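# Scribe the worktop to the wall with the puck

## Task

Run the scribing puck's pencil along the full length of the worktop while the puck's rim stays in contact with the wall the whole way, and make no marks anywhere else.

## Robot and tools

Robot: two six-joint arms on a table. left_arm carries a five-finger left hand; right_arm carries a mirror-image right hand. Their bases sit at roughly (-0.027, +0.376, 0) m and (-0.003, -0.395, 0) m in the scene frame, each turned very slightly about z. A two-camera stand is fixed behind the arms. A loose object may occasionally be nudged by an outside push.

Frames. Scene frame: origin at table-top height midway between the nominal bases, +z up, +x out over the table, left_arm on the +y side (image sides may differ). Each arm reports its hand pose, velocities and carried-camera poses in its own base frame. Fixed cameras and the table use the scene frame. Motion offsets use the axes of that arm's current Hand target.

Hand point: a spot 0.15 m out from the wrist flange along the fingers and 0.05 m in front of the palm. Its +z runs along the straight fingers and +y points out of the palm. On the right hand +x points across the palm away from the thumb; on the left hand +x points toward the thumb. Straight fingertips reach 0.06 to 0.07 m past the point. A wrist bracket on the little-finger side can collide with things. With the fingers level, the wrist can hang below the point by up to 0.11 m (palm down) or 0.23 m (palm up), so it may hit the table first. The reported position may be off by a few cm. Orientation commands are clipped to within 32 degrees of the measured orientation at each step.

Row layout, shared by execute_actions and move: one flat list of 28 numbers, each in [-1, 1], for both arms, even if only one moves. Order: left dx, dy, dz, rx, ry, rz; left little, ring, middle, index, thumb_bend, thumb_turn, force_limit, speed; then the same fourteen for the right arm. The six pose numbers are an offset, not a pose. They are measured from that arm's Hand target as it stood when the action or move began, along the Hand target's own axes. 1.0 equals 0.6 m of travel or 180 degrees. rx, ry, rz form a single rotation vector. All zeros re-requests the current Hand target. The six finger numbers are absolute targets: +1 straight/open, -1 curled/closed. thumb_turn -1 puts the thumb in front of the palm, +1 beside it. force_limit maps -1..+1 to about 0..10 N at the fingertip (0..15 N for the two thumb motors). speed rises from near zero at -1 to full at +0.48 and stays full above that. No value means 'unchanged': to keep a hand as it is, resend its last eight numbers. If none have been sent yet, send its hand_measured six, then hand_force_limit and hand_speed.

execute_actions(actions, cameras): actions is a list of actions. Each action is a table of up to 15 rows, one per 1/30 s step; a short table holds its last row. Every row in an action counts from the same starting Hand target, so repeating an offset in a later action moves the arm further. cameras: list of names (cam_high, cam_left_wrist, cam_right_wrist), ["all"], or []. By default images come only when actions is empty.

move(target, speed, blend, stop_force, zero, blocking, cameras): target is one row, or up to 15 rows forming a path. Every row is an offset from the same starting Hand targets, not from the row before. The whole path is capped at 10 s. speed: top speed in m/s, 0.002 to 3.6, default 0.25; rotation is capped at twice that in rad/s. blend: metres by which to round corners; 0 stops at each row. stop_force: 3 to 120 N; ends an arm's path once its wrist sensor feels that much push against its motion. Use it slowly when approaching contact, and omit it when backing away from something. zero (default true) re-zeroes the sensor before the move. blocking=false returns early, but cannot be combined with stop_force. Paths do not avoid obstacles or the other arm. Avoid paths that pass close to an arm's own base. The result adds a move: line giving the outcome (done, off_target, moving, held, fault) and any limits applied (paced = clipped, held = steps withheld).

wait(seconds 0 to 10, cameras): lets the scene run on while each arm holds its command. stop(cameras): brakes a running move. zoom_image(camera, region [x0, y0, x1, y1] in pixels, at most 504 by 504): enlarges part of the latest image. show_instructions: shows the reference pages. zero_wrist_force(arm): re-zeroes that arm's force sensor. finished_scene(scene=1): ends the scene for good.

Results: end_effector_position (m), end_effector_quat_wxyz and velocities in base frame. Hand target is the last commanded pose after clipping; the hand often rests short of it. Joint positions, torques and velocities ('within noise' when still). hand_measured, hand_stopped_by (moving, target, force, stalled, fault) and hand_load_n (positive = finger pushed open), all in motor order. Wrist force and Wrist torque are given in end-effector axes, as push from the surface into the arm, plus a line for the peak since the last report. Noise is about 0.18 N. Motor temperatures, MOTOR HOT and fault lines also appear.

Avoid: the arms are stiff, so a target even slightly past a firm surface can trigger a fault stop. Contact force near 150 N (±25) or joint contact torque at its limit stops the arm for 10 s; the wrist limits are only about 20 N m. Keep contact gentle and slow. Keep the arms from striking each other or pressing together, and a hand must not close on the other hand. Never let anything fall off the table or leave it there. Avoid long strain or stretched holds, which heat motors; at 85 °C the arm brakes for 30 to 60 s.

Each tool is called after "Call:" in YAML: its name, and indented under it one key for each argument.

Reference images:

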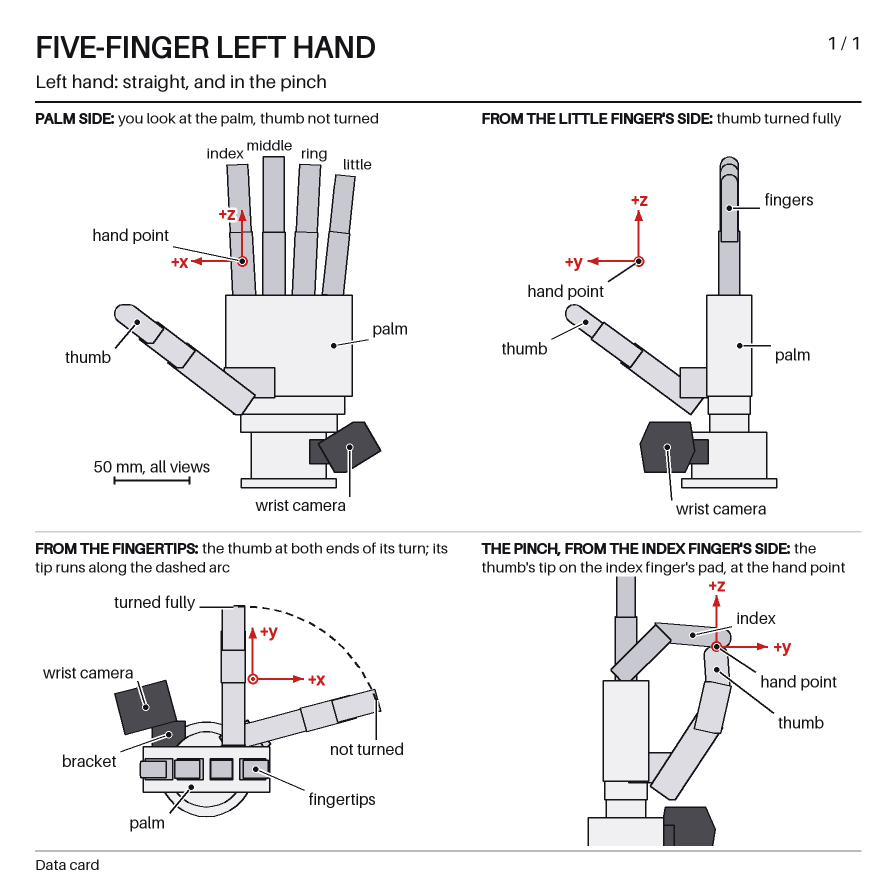

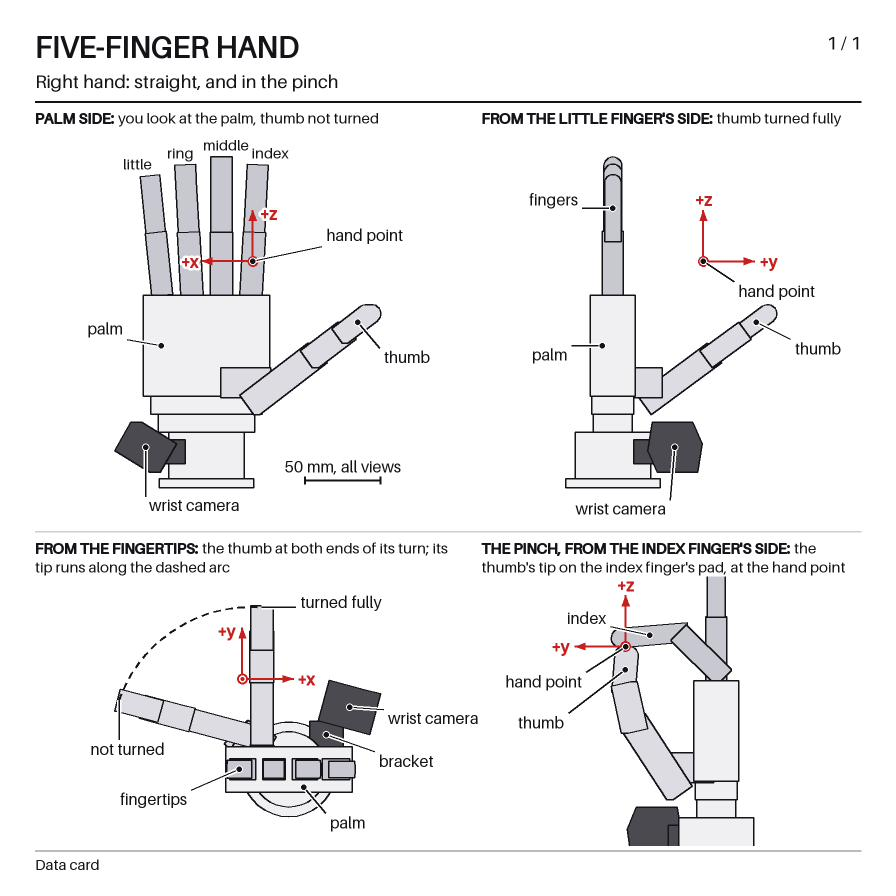

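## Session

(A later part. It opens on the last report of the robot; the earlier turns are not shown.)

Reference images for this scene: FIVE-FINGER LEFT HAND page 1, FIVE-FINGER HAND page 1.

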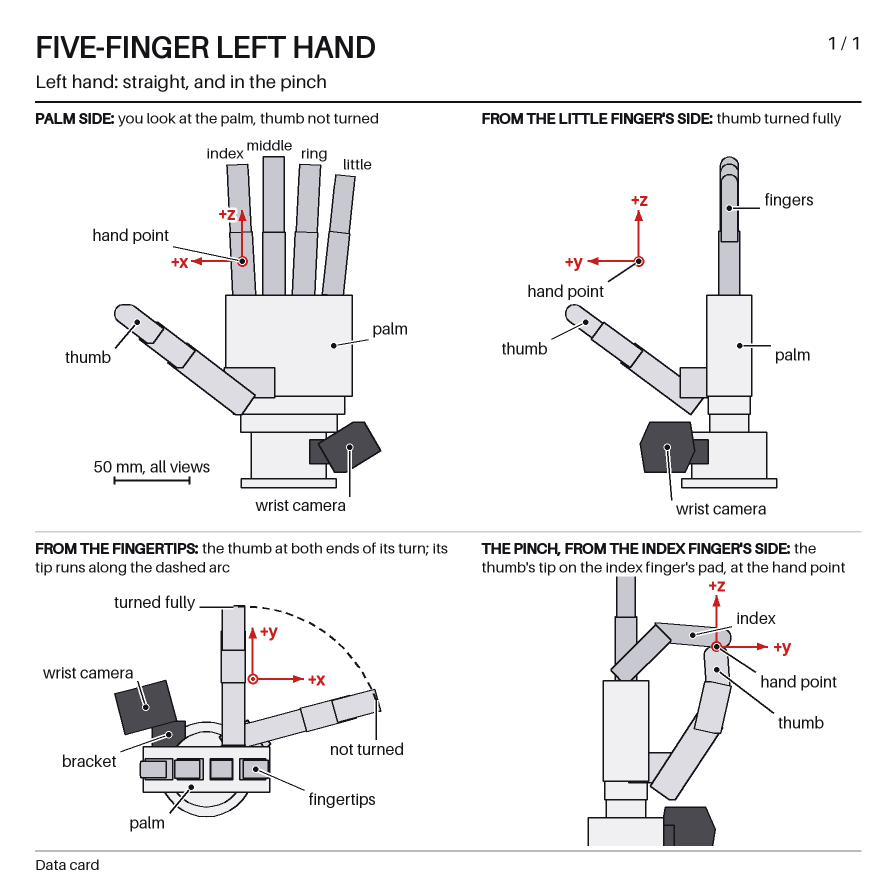

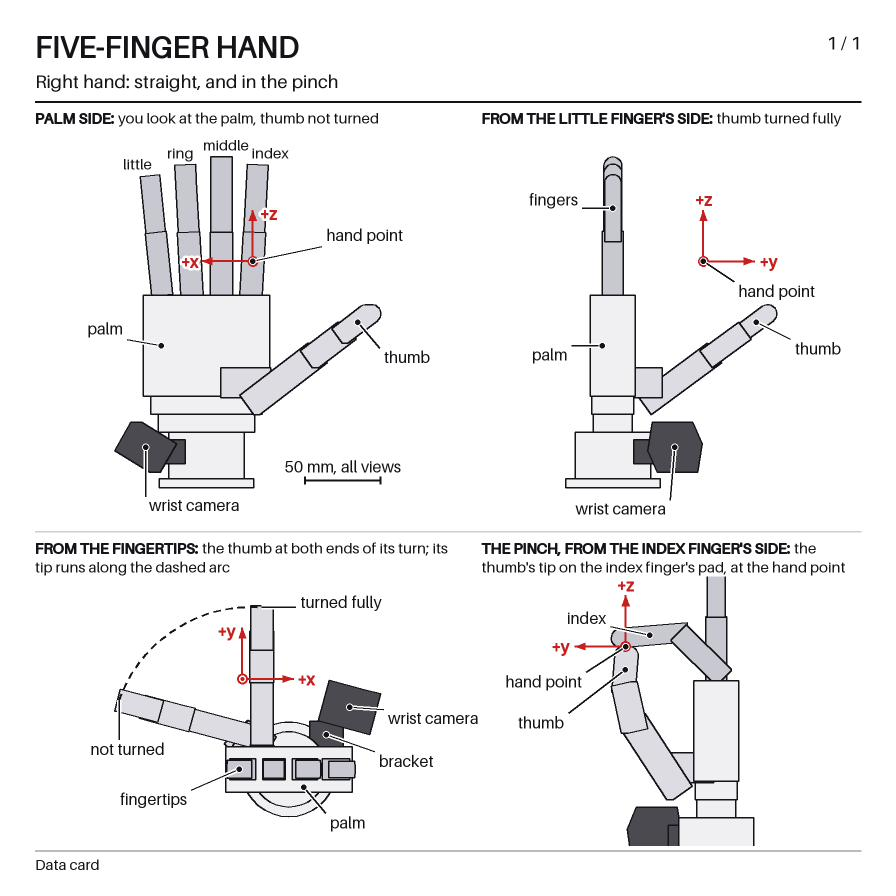

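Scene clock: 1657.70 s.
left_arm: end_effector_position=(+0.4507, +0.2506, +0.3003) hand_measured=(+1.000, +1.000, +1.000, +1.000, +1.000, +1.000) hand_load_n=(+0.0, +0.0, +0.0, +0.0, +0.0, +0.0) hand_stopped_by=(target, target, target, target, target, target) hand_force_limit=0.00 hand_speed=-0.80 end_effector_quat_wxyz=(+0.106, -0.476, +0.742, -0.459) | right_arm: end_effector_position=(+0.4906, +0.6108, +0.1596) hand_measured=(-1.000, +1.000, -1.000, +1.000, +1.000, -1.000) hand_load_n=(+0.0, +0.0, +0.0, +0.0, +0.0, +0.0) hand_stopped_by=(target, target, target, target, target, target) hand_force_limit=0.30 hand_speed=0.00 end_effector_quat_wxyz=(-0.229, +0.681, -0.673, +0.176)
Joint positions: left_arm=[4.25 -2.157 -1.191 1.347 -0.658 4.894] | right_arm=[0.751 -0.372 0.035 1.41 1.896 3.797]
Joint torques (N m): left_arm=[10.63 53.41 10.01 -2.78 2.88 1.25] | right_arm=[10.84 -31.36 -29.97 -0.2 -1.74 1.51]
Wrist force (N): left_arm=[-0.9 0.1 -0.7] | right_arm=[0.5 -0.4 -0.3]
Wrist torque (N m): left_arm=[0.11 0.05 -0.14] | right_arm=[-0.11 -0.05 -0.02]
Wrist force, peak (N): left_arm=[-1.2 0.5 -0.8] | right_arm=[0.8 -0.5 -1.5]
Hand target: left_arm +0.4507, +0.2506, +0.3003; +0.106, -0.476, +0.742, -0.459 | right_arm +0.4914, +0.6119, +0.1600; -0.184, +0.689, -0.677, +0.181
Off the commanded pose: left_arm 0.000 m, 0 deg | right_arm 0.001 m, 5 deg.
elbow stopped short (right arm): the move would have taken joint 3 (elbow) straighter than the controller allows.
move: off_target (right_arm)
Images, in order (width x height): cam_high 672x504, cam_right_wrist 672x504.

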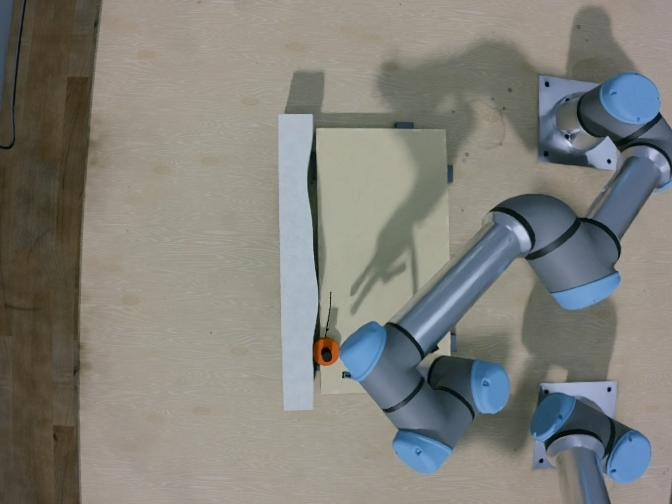

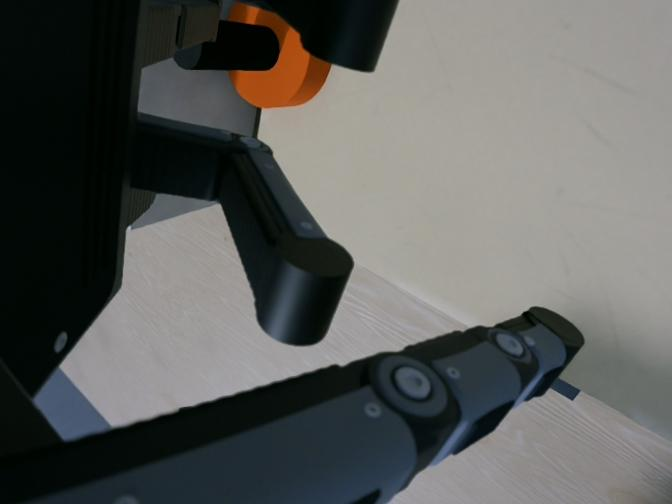

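Call:
move:
  target: [0,0,0,0,0,0,1,1,1,1,1,1,0,-0.8,0.02,0.0652,0.0393,0.1658,-0.0550,-0.0550,-1,1,-1,1,1,-1,0.3,0]
  speed: 0.2

Call:
move:
  target: [0,0,0,0,0,0,1,1,1,1,1,1,0,-0.8,0,0,0,0,0,0,-1,1,-1,1,1,1,0.3,0]
  speed: 0.2
  cameras: ["cam_high", "cam_right_wrist"]

Call:
zoom_image:
  camera: "cam_high"
  region: [300, 310, 400, 410]

Scene clock: 1735.97 s.
left_arm: end_effector_position=(+0.4507, +0.2506, +0.3003) hand_measured=(+1.000, +1.000, +1.000, +1.000, +1.000, +1.000) hand_load_n=(+0.0, +0.0, +0.0, +0.0, +0.0, +0.0) hand_stopped_by=(target, target, target, target, target, target) hand_force_limit=0.00 hand_speed=-0.80 end_effector_quat_wxyz=(+0.106, -0.476, +0.742, -0.459) | right_arm: end_effector_position=(+0.4694, +0.5996, +0.1201) hand_measured=(-1.000, +1.000, -1.000, +1.000, +1.000, -1.000) hand_load_n=(+0.0, +0.0, +0.0, +0.0, +0.0, +0.0) hand_stopped_by=(target, target, target, target, target, target) hand_force_limit=0.30 hand_speed=0.00 end_effector_quat_wxyz=(-0.396, +0.686, -0.528, +0.305)
Joint positions: left_arm=[4.25 -2.157 -1.191 1.347 -0.658 4.894] | right_arm=[0.83 -0.892 1.186 0.308 2.058 3.452]
Joint torques (N m): left_arm=[9.62 53.14 10.06 -2.73 2.87 1.33] | right_arm=[-5.59 -62.82 -9.91 -1.14 -1.63 -1.85]
Wrist force (N): left_arm=[-1.0 0.4 -0.9] | right_arm=[0.4 -0.5 -0.3]
Wrist torque (N m): left_arm=[0.15 0.06 -0.15] | right_arm=[-0.16 0.01 0.17]
Wrist force, peak (N): left_arm=[-1.0 0.2 -1.1] | right_arm=[1.2 0.5 -1.1]
Hand target: left_arm +0.4507, +0.2506, +0.3003; +0.106, -0.476, +0.742, -0.459 | right_arm +0.4695, +0.5995, +0.1201; -0.396, +0.686, -0.528, +0.305
Off the commanded pose: left_arm 0.000 m, 0 deg | right_arm 0.000 m, 0 deg.
move: done

Scene clock: 1737.30 s.
left_arm: end_effector_position=(+0.4507, +0.2506, +0.3003) hand_measured=(+1.000, +1.000, +1.000, +1.000, +1.000, +1.000) hand_load_n=(+0.0, +0.0, +0.0, +0.0, +0.0, +0.0) hand_stopped_by=(target, target, target, target, target, target) hand_force_limit=0.00 hand_speed=-0.80 end_effector_quat_wxyz=(+0.106, -0.476, +0.742, -0.459) | right_arm: end_effector_position=(+0.4695, +0.5995, +0.1201) hand_measured=(-1.000, +1.000, -1.000, +1.000, +1.000, +1.000) hand_load_n=(+0.5, +0.0, +0.0, +0.0, +0.0, +0.0) hand_stopped_by=(target, target, target, target, target, target) hand_force_limit=0.30 hand_speed=0.00 end_effector_quat_wxyz=(-0.396, +0.686, -0.528, +0.305)
Joint positions: left_arm=[4.25 -2.157 -1.191 1.347 -0.658 4.894] | right_arm=[0.83 -0.892 1.187 0.308 2.058 3.452]
Joint torques (N m): left_arm=[10.66 53.48 10.46 -2.64 3 1.31] | right_arm=[-6.45 -62.8 -11.39 -0.25 -0.87 -1.63]
Wrist force (N): left_arm=[-1.0 0.1 -0.9] | right_arm=[0.3 -0.8 0.0]
Wrist torque (N m): left_arm=[0.12 0.06 -0.15] | right_arm=[-0.20 0.03 0.15]
Wrist force, peak (N): left_arm=[-1.2 0.2 -0.9] | right_arm=[0.4 -1.1 -0.7]
Hand target: left_arm +0.4507, +0.2506, +0.3003; +0.106, -0.476, +0.742, -0.459 | right_arm +0.4695, +0.5995, +0.1201; -0.396, +0.686, -0.528, +0.305
Off the commanded pose: left_arm 0.000 m, 0 deg | right_arm 0.000 m, 0 deg.
move: done
Images, in order (width x height): cam_high 672x504, cam_right_wrist 672x504.

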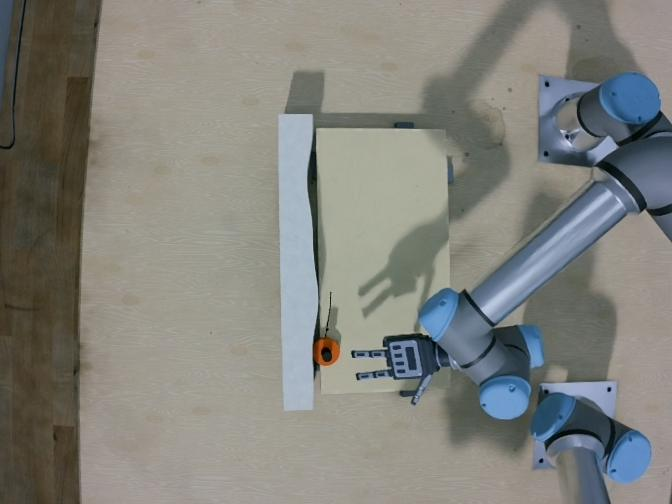

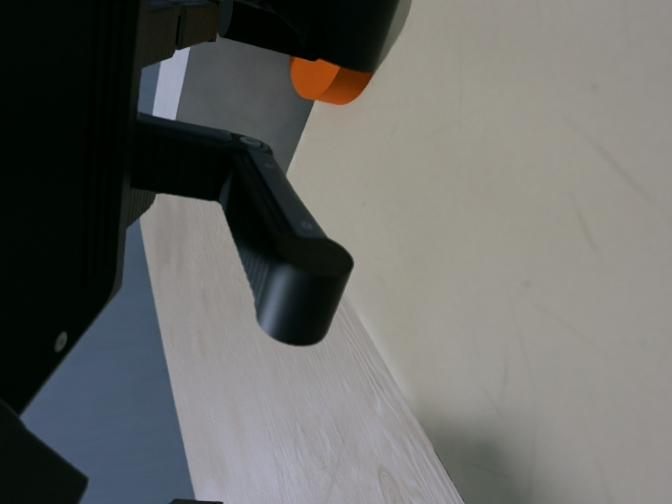

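Scaled by 5.040 from the camera's 672x504 image, which has a finer 960x720 frame.

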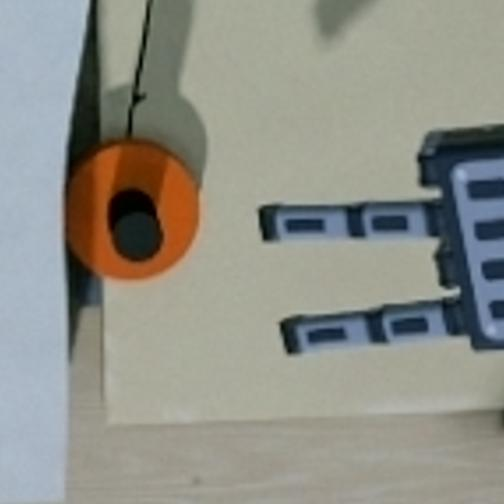

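Call:
move:
  target: [0,0,0,0,0,0,1,1,1,1,1,1,0,-0.8,0.03063,0.04251,0.0997,0,0,0,-1,1,-1,1,1,1,0.3,0]
  speed: 0.08
  cameras: ["cam_high", "cam_right_wrist"]

Call:
zoom_image:
  camera: "cam_high"
  region: [300, 320, 380, 400]

Scene clock: 1762.13 s.
left_arm: end_effector_position=(+0.4507, +0.2506, +0.3003) hand_measured=(+1.000, +1.000, +1.000, +1.000, +1.000, +1.000) hand_load_n=(+0.0, -0.5, +0.0, +0.0, +0.0, -0.5) hand_stopped_by=(target, target, target, target, target, target) hand_force_limit=0.00 hand_speed=-0.80 end_effector_quat_wxyz=(+0.106, -0.476, +0.742, -0.459) | right_arm: end_effector_position=(+0.5118, +0.5917, +0.0681) hand_measured=(-1.000, +1.000, -1.000, +1.000, +1.000, +1.000) hand_load_n=(+0.0, +0.0, +0.0, +0.0, -0.5, -0.5) hand_stopped_by=(target, target, target, target, target, target) hand_force_limit=0.30 hand_speed=0.00 end_effector_quat_wxyz=(-0.396, +0.686, -0.528, +0.305)
Joint positions: left_arm=[4.25 -2.157 -1.191 1.347 -0.658 4.894] | right_arm=[0.769 -0.815 1.189 0.211 2.008 3.415]
Joint torques (N m): left_arm=[10.01 53.29 10.11 -2.84 2.83 1.33] | right_arm=[-8.42 -22.45 -30.71 -1.08 -1.6 -1.73]
Wrist force (N): left_arm=[-1.0 0.5 -0.8] | right_arm=[0.4 -0.6 -0.6]
Wrist torque (N m): left_arm=[0.15 0.06 -0.15] | right_arm=[-0.15 0.03 0.15]
Wrist force, peak (N): left_arm=[-1.1 0.2 -1.1] | right_arm=[0.6 -1.4 -0.9]
Hand target: left_arm +0.4507, +0.2506, +0.3003; +0.106, -0.476, +0.742, -0.459 | right_arm +0.5119, +0.5917, +0.0680; -0.396, +0.686, -0.528, +0.305
Off the commanded pose: left_arm 0.000 m, 0 deg | right_arm 0.000 m, 0 deg.
move: done
Images, in order (width x height): cam_high 672x504, cam_right_wrist 672x504.

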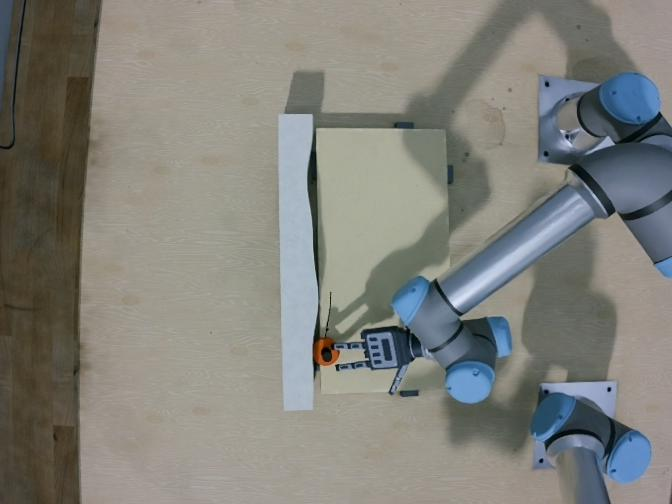

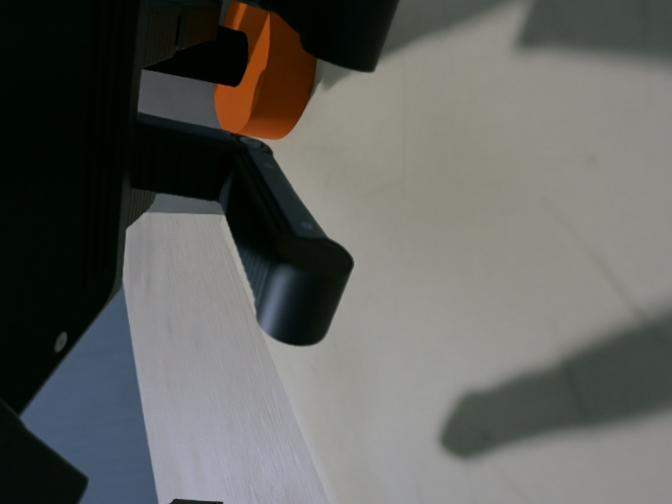

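Scaled by 6.300 from the camera's 672x504 image, which has a finer 960x720 frame.

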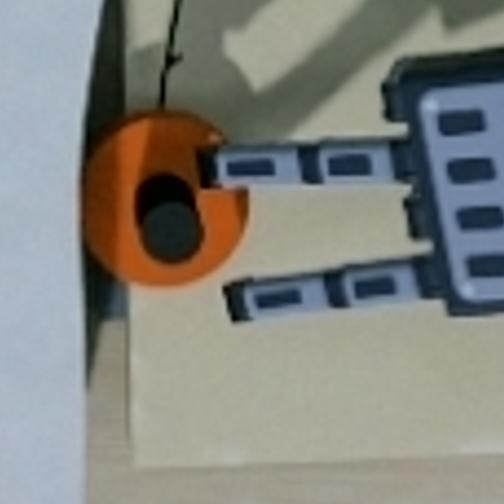

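Call:
move:
  target:
    - [0,0,0,0,0,0,1,1,1,1,1,1,0,-0.8,0.0028,-0.0022,0.0039,0,0,0,-1,1,-1,1,1,1,0.3,0]
    - [0,0,0,0,0,0,1,1,1,1,1,1,0,-0.8,0.0028,0.0194,0.0164,0,0,0,-1,1,-1,1,1,1,0.3,0]
  speed: [0.02, 0.006]
  stop_force: 3
  cameras: ["cam_high", "cam_right_wrist"]

Call:
zoom_image:
  camera: "cam_high"
  region: [300, 320, 380, 400]

Scene clock: 1777.13 s.
left_arm: end_effector_position=(+0.4507, +0.2506, +0.3003) hand_measured=(+1.000, +1.000, +1.000, +1.000, +1.000, +1.000) hand_load_n=(+0.0, +0.0, +0.0, +0.0, +0.0, +0.0) hand_stopped_by=(target, target, target, target, target, target) hand_force_limit=0.00 hand_speed=-0.80 end_effector_quat_wxyz=(+0.106, -0.476, +0.742, -0.459) | right_arm: end_effector_position=(+0.5149, +0.5908, +0.0530) hand_measured=(-1.000, +1.000, -1.000, +1.000, +1.000, +1.000) hand_load_n=(+0.0, +0.0, +0.0, +0.0, +0.0, +0.0) hand_stopped_by=(target, target, target, target, target, target) hand_force_limit=0.30 hand_speed=0.00 end_effector_quat_wxyz=(-0.396, +0.686, -0.528, +0.305)
Joint positions: left_arm=[4.25 -2.157 -1.191 1.347 -0.658 4.894] | right_arm=[0.765 -0.799 1.201 0.182 2.004 3.412]
Joint torques (N m): left_arm=[10.46 52.92 10.49 -2.69 2.84 1.46] | right_arm=[-8.13 -23.77 -9.09 -1.27 -1.66 -1.73]
Wrist force (N): left_arm=[-0.9 0.3 -0.7] | right_arm=[0.5 -0.5 -0.6]
Wrist torque (N m): left_arm=[0.13 0.04 -0.14] | right_arm=[-0.14 0.03 0.17]
Wrist force, peak (N): left_arm=[-1.3 0.0 -1.0] | right_arm=[0.7 -1.1 -0.7]
Hand target: left_arm +0.4507, +0.2506, +0.3003; +0.106, -0.476, +0.742, -0.459 | right_arm +0.5149, +0.5908, +0.0530; -0.396, +0.686, -0.528, +0.305
Off the commanded pose: left_arm 0.000 m, 0 deg | right_arm 0.000 m, 0 deg.
move: done
Images, in order (width x height): cam_high 672x504, cam_right_wrist 672x504.

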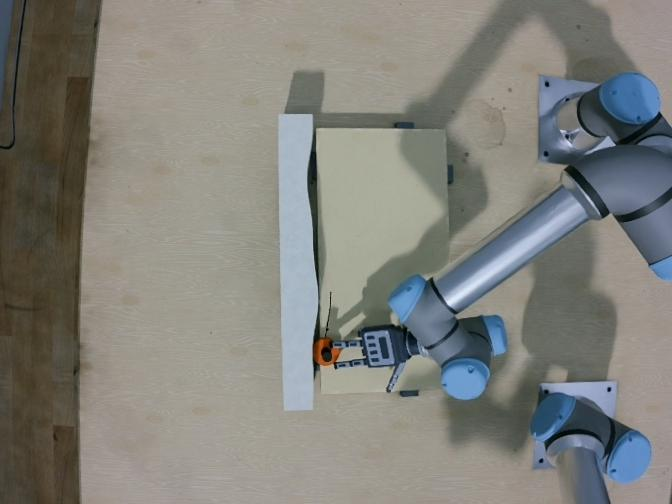

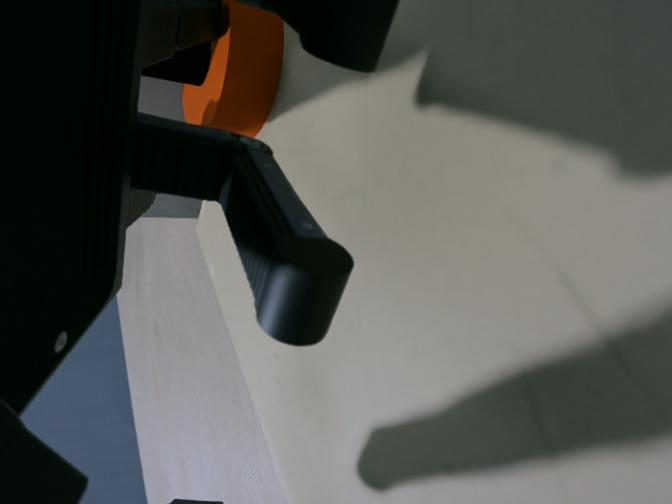

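Scaled by 6.300 from the camera's 672x504 image, which has a finer 960x720 frame.

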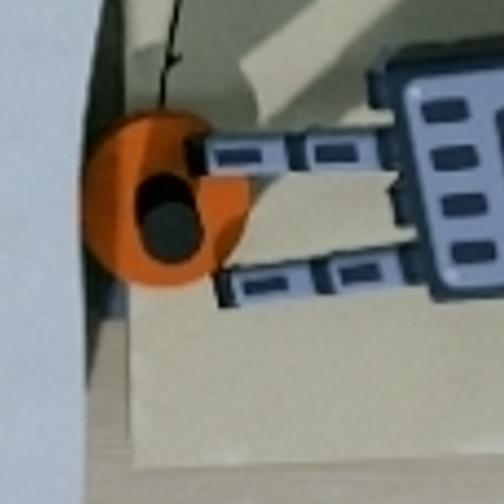

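Call:
move:
  target: [0,0,0,0,0,0,1,1,1,1,1,1,0,-0.8,0,0.01443,0.00833,0,0,0,-1,1,-1,1,1,1,0.3,0]
  speed: 0.005
  stop_force: 3
  cameras: ["cam_high", "cam_right_wrist"]

Call:
zoom_image:
  camera: "cam_high"
  region: [300, 320, 380, 400]

Scene clock: 1784.33 s.
left_arm: end_effector_position=(+0.4507, +0.2506, +0.3003) hand_measured=(+1.000, +1.000, +1.000, +1.000, +1.000, +1.000) hand_load_n=(+0.0, +0.0, +0.0, +0.0, +0.0, -0.5) hand_stopped_by=(target, target, target, target, target, target) hand_force_limit=0.00 hand_speed=-0.80 end_effector_quat_wxyz=(+0.106, -0.476, +0.742, -0.459) | right_arm: end_effector_position=(+0.5149, +0.5908, +0.0514) hand_measured=(-1.000, +1.000, -1.000, +1.000, +1.000, +1.000) hand_load_n=(+0.0, +0.5, +0.5, +0.0, +0.0, +0.0) hand_stopped_by=(target, target, target, target, target, target) hand_force_limit=0.30 hand_speed=0.00 end_effector_quat_wxyz=(-0.396, +0.686, -0.528, +0.305)
Joint positions: left_arm=[4.25 -2.157 -1.191 1.347 -0.658 4.894] | right_arm=[0.765 -0.797 1.202 0.179 2.004 3.412]
Joint torques (N m): left_arm=[10.18 52.78 10.88 -2.65 2.8 1.46] | right_arm=[-8.54 -63 -28.66 0.78 -1.52 -1.52]
Wrist force (N): left_arm=[-1.1 0.2 -0.8] | right_arm=[0.8 -3.7 -3.3]
Wrist torque (N m): left_arm=[0.14 0.08 -0.15] | right_arm=[0.04 0.21 0.09]
Wrist force, peak (N): left_arm=[-1.2 0.2 -1.0] | right_arm=[1.3 -4.4 -4.5]
Hand target: left_arm +0.4507, +0.2506, +0.3003; +0.106, -0.476, +0.742, -0.459 | right_arm +0.5149, +0.5908, +0.0514; -0.396, +0.686, -0.528, +0.305 (not the last commanded pose)
Off the commanded pose: left_arm 0.000 m, 0 deg | right_arm 0.008 m, 0 deg.
move: contact (right_arm)
Images, in order (width x height): cam_high 672x504, cam_right_wrist 672x504.

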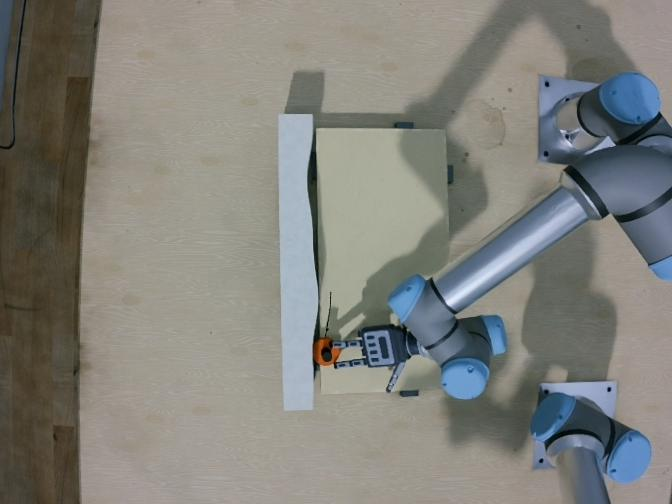

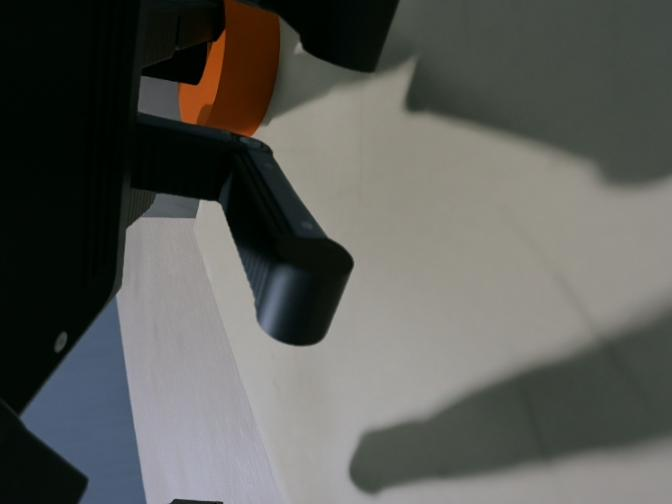

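Scaled by 6.300 from the camera's 672x504 image, which has a finer 960x720 frame.

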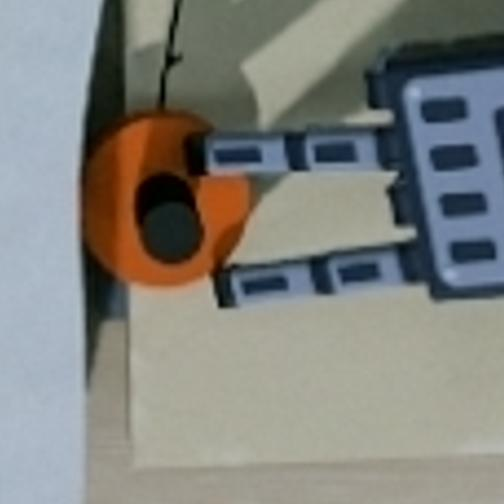

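Call:
move:
  target:
    - [0,0,0,0,0,0,1,1,1,1,1,1,0,-0.8,0,-0.00115,-0.00067,0,0,0,-1,1,-1,1,1,1,0.3,0]
    - [0,0,0,0,0,0,1,1,1,1,1,1,0,-0.8,-0.02,-0.00585,0.00747,0,0,0,-1,1,-1,1,1,1,0.3,0]
    - [0,0,0,0,0,0,1,1,1,1,1,1,0,-0.8,-0.04144,-0.00763,0.01055,0,0,0,-1,1,-1,1,1,1,0.3,0]
  speed: 0.015
  cameras: ["cam_high", "cam_right_wrist"]

Call:
zoom_image:
  camera: "cam_high"
  region: [300, 320, 380, 400]

Scene clock: 1804.10 s.
left_arm: end_effector_position=(+0.4507, +0.2506, +0.3003) hand_measured=(+1.000, +1.000, +1.000, +1.000, +1.000, +1.000) hand_load_n=(+0.0, +0.0, +0.0, +0.0, +0.0, +0.0) hand_stopped_by=(target, target, target, target, target, target) hand_force_limit=0.00 hand_speed=-0.80 end_effector_quat_wxyz=(+0.106, -0.476, +0.742, -0.459) | right_arm: end_effector_position=(+0.5161, +0.6168, +0.0521) hand_measured=(-1.000, +1.000, -1.000, +1.000, +1.000, +1.000) hand_load_n=(+0.0, +0.0, +0.0, +0.0, +0.0, +0.0) hand_stopped_by=(target, target, target, target, target, target) hand_force_limit=0.30 hand_speed=0.00 end_effector_quat_wxyz=(-0.396, +0.686, -0.528, +0.305)
Joint positions: left_arm=[4.25 -2.157 -1.191 1.347 -0.658 4.894] | right_arm=[0.793 -0.741 1.098 0.234 2.028 3.43]
Joint torques (N m): left_arm=[10.14 52.27 10.84 -2.68 2.66 1.49] | right_arm=[10.49 -24.74 -30.9 1.41 2.14 1.89]
Wrist force (N): left_arm=[-0.8 0.3 -0.9] | right_arm=[0.9 -0.5 -0.6]
Wrist torque (N m): left_arm=[0.14 0.03 -0.13] | right_arm=[-0.17 0.02 0.02]
Wrist force, peak (N): left_arm=[-1.1 0.2 -1.1] | right_arm=[1.1 -3.5 -3.4]
Hand target: left_arm +0.4507, +0.2506, +0.3003; +0.106, -0.476, +0.742, -0.459 | right_arm +0.5161, +0.6168, +0.0521; -0.396, +0.686, -0.528, +0.305
Off the commanded pose: left_arm 0.000 m, 0 deg | right_arm 0.000 m, 0 deg.
move: done
Images, in order (width x height): cam_high 672x504, cam_right_wrist 672x504.

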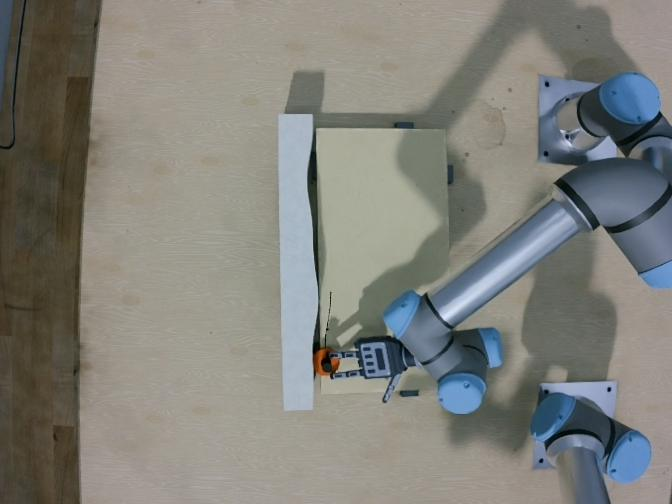

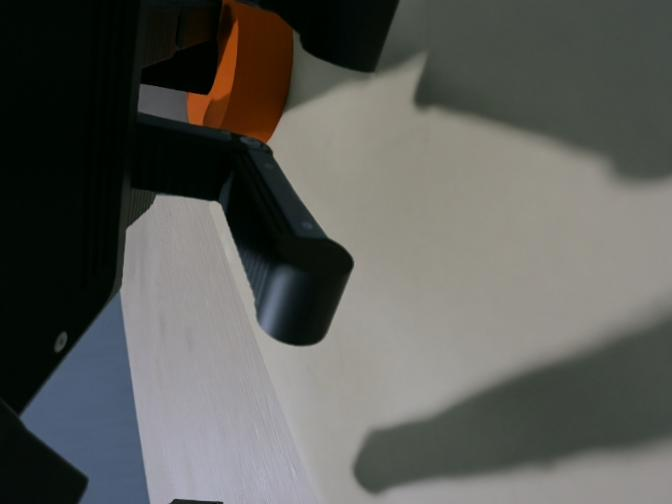

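Scaled by 6.300 from the camera's 672x504 image, which has a finer 960x720 frame.

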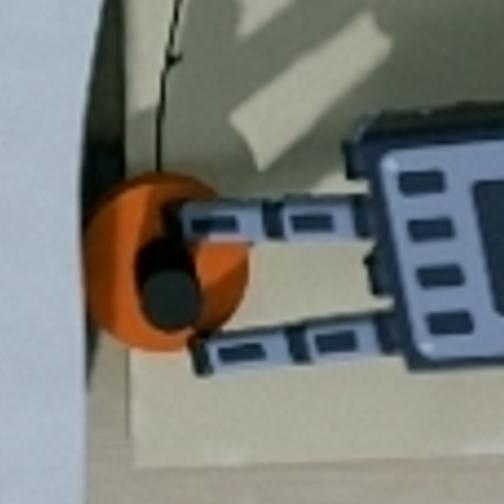

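Call:
move:
  target:
    - [0,0,0,0,0,0,1,1,1,1,1,1,0,-0.8,-0.02054,-0.00184,0.0032,0,0,0,-1,1,-1,1,1,1,0.3,0]
    - [0,0,0,0,0,0,1,1,1,1,1,1,0,-0.8,-0.04106,-0.00377,0.00654,0,0,0,-1,1,-1,1,1,1,0.3,0]
    - [0,0,0,0,0,0,1,1,1,1,1,1,0,-0.8,-0.0614,-0.00603,0.01044,0,0,0,-1,1,-1,1,1,1,0.3,0]
    - [0,0,0,0,0,0,1,1,1,1,1,1,0,-0.8,-0.08168,-0.00844,0.01462,0,0,0,-1,1,-1,1,1,1,0.3,0]
  speed: 0.015
  blend: [0.003, 0.003, 0.003, 0]
  cameras: ["cam_high", "cam_right_wrist"]

Call:
zoom_image:
  camera: "cam_high"
  region: [300, 330, 380, 410]

Scene clock: 1829.80 s.
left_arm: end_effector_position=(+0.4507, +0.2506, +0.3003) hand_measured=(+1.000, +1.000, +1.000, +1.000, +1.000, +1.000) hand_load_n=(+0.0, +0.0, +0.0, -0.5, +0.0, -0.5) hand_stopped_by=(target, target, target, target, target, target) hand_force_limit=0.00 hand_speed=-0.80 end_effector_quat_wxyz=(+0.106, -0.476, +0.742, -0.459) | right_arm: end_effector_position=(+0.5133, +0.6667, +0.0521) hand_measured=(-1.000, +1.000, -1.000, +1.000, +1.000, +1.000) hand_load_n=(+0.0, -0.5, +0.0, +0.0, +0.0, +0.0) hand_stopped_by=(target, target, target, target, target, target) hand_force_limit=0.30 hand_speed=0.00 end_effector_quat_wxyz=(-0.396, +0.686, -0.528, +0.305)
Joint positions: left_arm=[4.25 -2.157 -1.191 1.347 -0.658 4.894] | right_arm=[0.849 -0.623 0.879 0.352 2.074 3.465]
Joint torques (N m): left_arm=[10.38 52.27 11.24 -2.56 2.75 1.53] | right_arm=[10.78 -28.91 -32.27 1.67 2.17 1.99]
Wrist force (N): left_arm=[-0.9 0.4 -0.8] | right_arm=[0.6 -0.5 -0.5]
Wrist torque (N m): left_arm=[0.15 0.05 -0.14] | right_arm=[-0.17 0.06 0.00]
Wrist force, peak (N): left_arm=[-1.3 0.4 -0.8] | right_arm=[0.6 -1.2 -0.8]
Hand target: left_arm +0.4507, +0.2506, +0.3003; +0.106, -0.476, +0.742, -0.459 | right_arm +0.5133, +0.6668, +0.0521; -0.396, +0.686, -0.528, +0.305
Off the commanded pose: left_arm 0.000 m, 0 deg | right_arm 0.000 m, 0 deg.
move: done
Images, in order (width x height): cam_high 672x504, cam_right_wrist 672x504.

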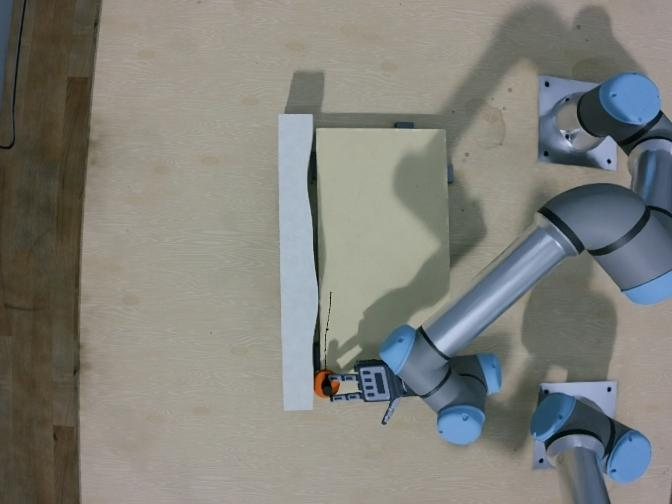

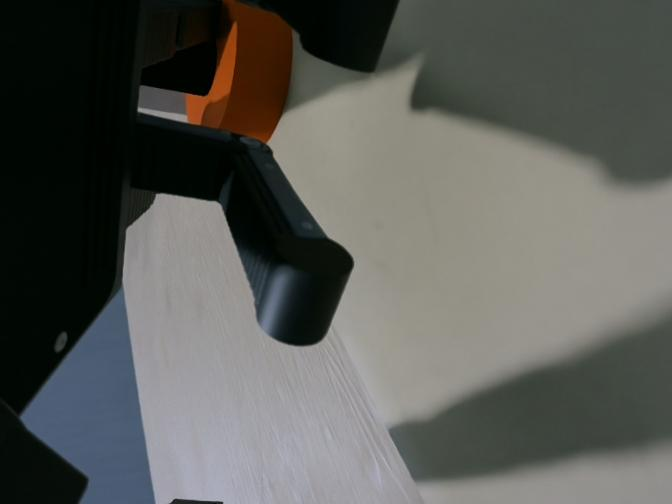

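Scaled by 6.300 from the camera's 672x504 image, which has a finer 960x720 frame.

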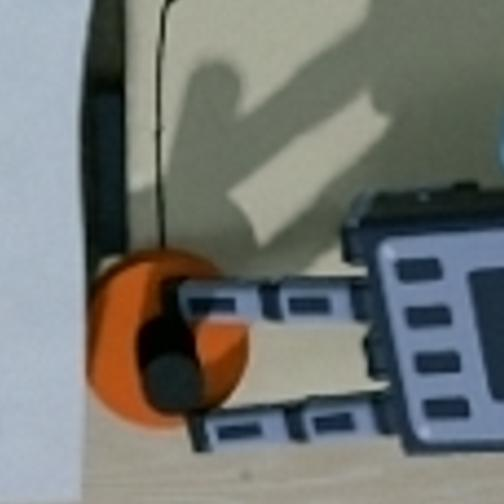

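Call:
move:
  target: [0,0,0,0,0,0,1,1,1,1,1,1,0,-0.8,-0.03965,-0.00488,0.00845,0,0,0,-1,1,-1,1,1,1,0.3,0]
  speed: 0.015
  cameras: ["cam_high"]

Call:
zoom_image:
  camera: "cam_high"
  region: [300, 350, 370, 420]

Scene clock: 1838.03 s.
left_arm: end_effector_position=(+0.4507, +0.2506, +0.3003) hand_measured=(+1.000, +1.000, +1.000, +1.000, +1.000, +1.000) hand_load_n=(+0.0, +0.0, +0.0, +0.0, +0.0, +0.0) hand_stopped_by=(target, target, target, target, target, target) hand_force_limit=0.00 hand_speed=-0.80 end_effector_quat_wxyz=(+0.106, -0.476, +0.742, -0.459) | right_arm: end_effector_position=(+0.5129, +0.6912, +0.0521) hand_measured=(-1.000, +1.000, -1.000, +1.000, +1.000, +1.000) hand_load_n=(+0.0, +0.0, +0.0, +0.0, +0.0, +0.5) hand_stopped_by=(target, target, target, target, target, target) hand_force_limit=0.30 hand_speed=0.00 end_effector_quat_wxyz=(-0.396, +0.686, -0.528, +0.305)
Joint positions: left_arm=[4.25 -2.157 -1.191 1.347 -0.658 4.894] | right_arm=[0.873 -0.553 0.745 0.424 2.093 3.481]
Joint torques (N m): left_arm=[10.56 52.2 11.76 -2.57 2.66 1.48] | right_arm=[10.93 -28.36 -32.4 1.59 2.27 1.97]
Wrist force (N): left_arm=[-1.1 0.5 -0.8] | right_arm=[0.8 -0.7 -0.4]
Wrist torque (N m): left_arm=[0.15 0.06 -0.15] | right_arm=[-0.18 0.04 -0.01]
Wrist force, peak (N): left_arm=[-1.2 0.0 -0.9] | right_arm=[1.0 -1.5 -0.6]
Hand target: left_arm +0.4507, +0.2506, +0.3003; +0.106, -0.476, +0.742, -0.459 | right_arm +0.5129, +0.6913, +0.0521; -0.396, +0.686, -0.528, +0.305
Off the commanded pose: left_arm 0.000 m, 0 deg | right_arm 0.000 m, 0 deg.
move: done
Images, in order (width x height): cam_high 672x504.

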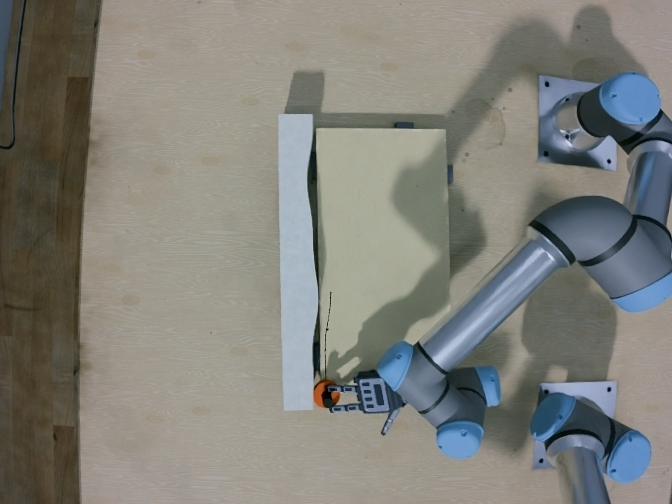

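Scaled by 7.200 from the camera's 672x504 image, which has a finer 960x720 frame.

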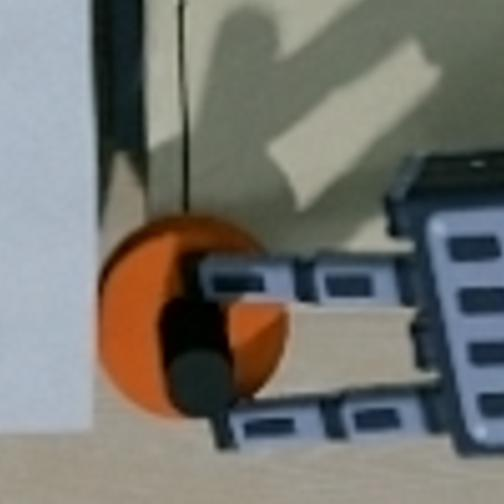

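Call:
zoom_image:
  camera: "cam_high"
  region: [306, 370, 346, 410]

Scaled by 12.600 from the camera's 672x504 image, which has a finer 960x720 frame.

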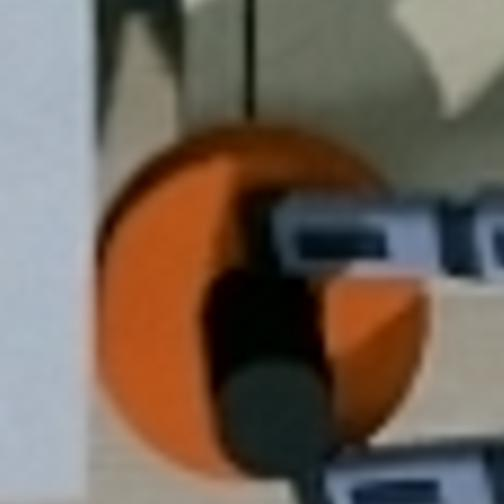

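Call:
move:
  target: [0,0,0,0,0,0,1,1,1,1,1,1,0,-0.8,0,0.00433,0.0025,0,0,0,-1,1,-1,1,1,1,0.3,0]
  speed: 0.004
  stop_force: 3
  cameras: ["cam_high"]

Call:
zoom_image:
  camera: "cam_high"
  region: [306, 370, 346, 410]

Scene clock: 1870.53 s.
left_arm: end_effector_position=(+0.4507, +0.2506, +0.3003) hand_measured=(+1.000, +1.000, +1.000, +1.000, +1.000, +1.000) hand_load_n=(+0.0, +0.0, -0.5, +0.0, +0.0, +0.0) hand_stopped_by=(target, target, target, target, target, target) hand_force_limit=0.00 hand_speed=-0.80 end_effector_quat_wxyz=(+0.106, -0.476, +0.742, -0.459) | right_arm: end_effector_position=(+0.5129, +0.6913, +0.0507) hand_measured=(-1.000, +1.000, -1.000, +1.000, +1.000, +1.000) hand_load_n=(+0.0, +0.5, +0.0, +0.0, +0.0, +0.0) hand_stopped_by=(target, target, target, target, target, target) hand_force_limit=0.30 hand_speed=0.00 end_effector_quat_wxyz=(-0.396, +0.686, -0.528, +0.305)
Joint positions: left_arm=[4.25 -2.157 -1.191 1.347 -0.658 4.894] | right_arm=[0.873 -0.552 0.747 0.421 2.093 3.481]
Joint torques (N m): left_arm=[10.8 52.58 12.11 -2.57 2.69 1.64] | right_arm=[10.54 -40.13 -27.33 2.19 1.62 1.94]
Wrist force (N): left_arm=[-0.9 0.5 -0.8] | right_arm=[1.5 -4.8 -3.4]
Wrist torque (N m): left_arm=[0.16 0.05 -0.14] | right_arm=[0.18 0.16 -0.10]
Wrist force, peak (N): left_arm=[-1.1 0.4 -1.0] | right_arm=[1.7 -6.0 -4.2]
Hand target: left_arm +0.4507, +0.2506, +0.3003; +0.106, -0.476, +0.742, -0.459 | right_arm +0.5129, +0.6913, +0.0508; -0.396, +0.686, -0.528, +0.305 (not the last commanded pose)
Off the commanded pose: left_arm 0.000 m, 0 deg | right_arm 0.002 m, 0 deg.
move: contact (right_arm)
Images, in order (width x height): cam_high 672x504.

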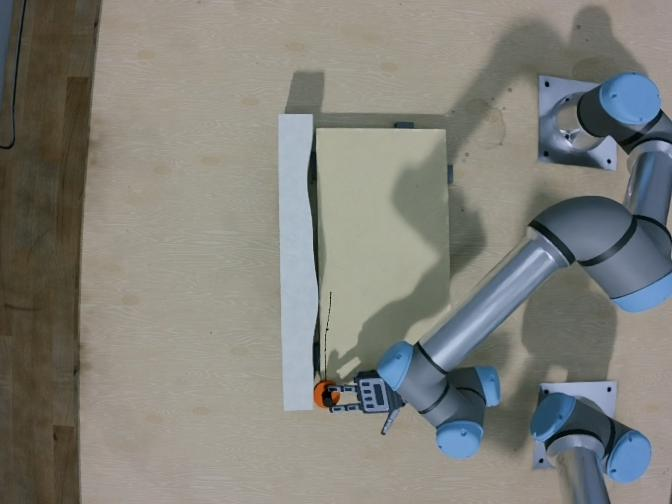

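Scaled by 12.600 from the camera's 672x504 image, which has a finer 960x720 frame.

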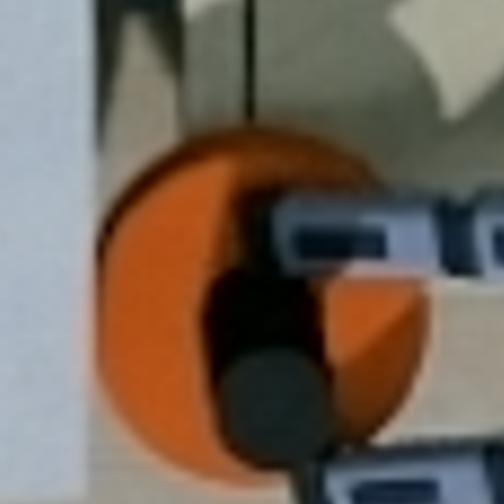

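Call:
move:
  target: [0,0,0,0,0,0,1,1,1,1,1,1,0,-0.8,-0.0089,-0.0011,0.0019,0,0,0,-1,1,-1,1,1,1,0.3,0]
  speed: 0.01
  stop_force: 8
  cameras: ["cam_high", "cam_right_wrist"]

Call:
zoom_image:
  camera: "cam_high"
  region: [306, 370, 346, 410]

Scene clock: 1881.53 s.
left_arm: end_effector_position=(+0.4507, +0.2506, +0.3003) hand_measured=(+1.000, +1.000, +1.000, +1.000, +1.000, +1.000) hand_load_n=(+0.0, +0.0, +0.0, +0.0, +0.0, +0.0) hand_stopped_by=(target, target, target, target, target, target) hand_force_limit=0.00 hand_speed=-0.80 end_effector_quat_wxyz=(+0.106, -0.476, +0.742, -0.459) | right_arm: end_effector_position=(+0.5128, +0.6968, +0.0508) hand_measured=(-1.000, +1.000, -1.000, +1.000, +1.000, +1.000) hand_load_n=(+0.0, +0.5, +0.0, +0.0, +0.0, +0.0) hand_stopped_by=(target, target, target, target, target, target) hand_force_limit=0.30 hand_speed=0.00 end_effector_quat_wxyz=(-0.396, +0.686, -0.528, +0.305)
Joint positions: left_arm=[4.25 -2.157 -1.191 1.347 -0.658 4.894] | right_arm=[0.878 -0.535 0.713 0.439 2.098 3.484]
Joint torques (N m): left_arm=[10.46 52.07 12.32 -2.68 2.59 1.6] | right_arm=[11.53 -27.52 -29.78 2.12 1.47 2.09]
Wrist force (N): left_arm=[-1.0 0.2 -0.8] | right_arm=[1.9 -4.4 -2.8]
Wrist torque (N m): left_arm=[0.13 0.06 -0.15] | right_arm=[0.12 0.19 -0.07]
Wrist force, peak (N): left_arm=[-1.2 0.4 -0.8] | right_arm=[1.5 -5.8 -4.3]
Hand target: left_arm +0.4507, +0.2506, +0.3003; +0.106, -0.476, +0.742, -0.459 | right_arm +0.5128, +0.6968, +0.0508; -0.396, +0.686, -0.528, +0.305
Off the commanded pose: left_arm 0.000 m, 0 deg | right_arm 0.000 m, 0 deg.
move: done
Images, in order (width x height): cam_high 672x504, cam_right_wrist 672x504.

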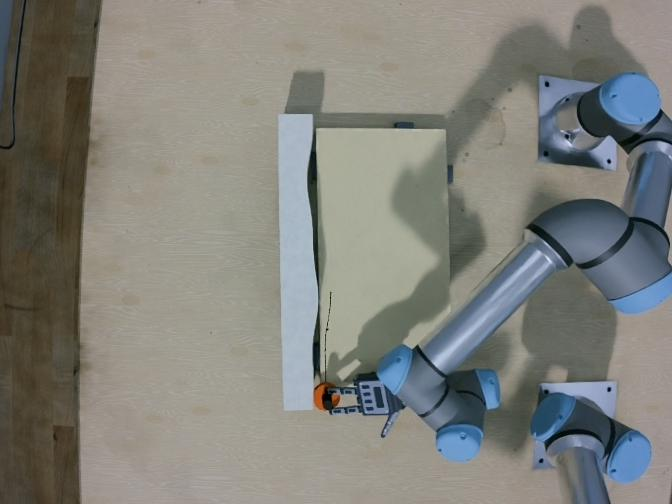

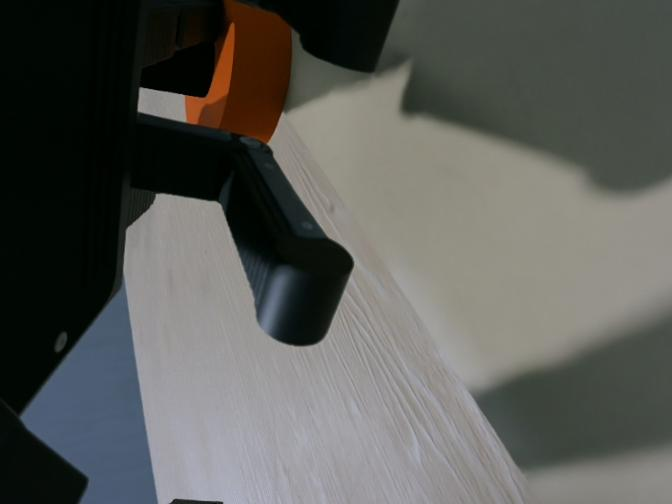

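Scaled by 12.600 from the camera's 672x504 image, which has a finer 960x720 frame.

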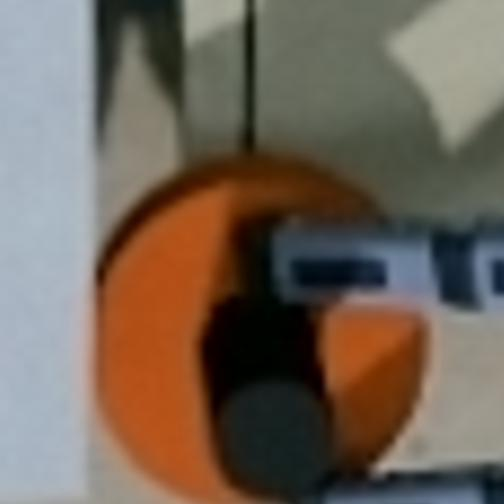

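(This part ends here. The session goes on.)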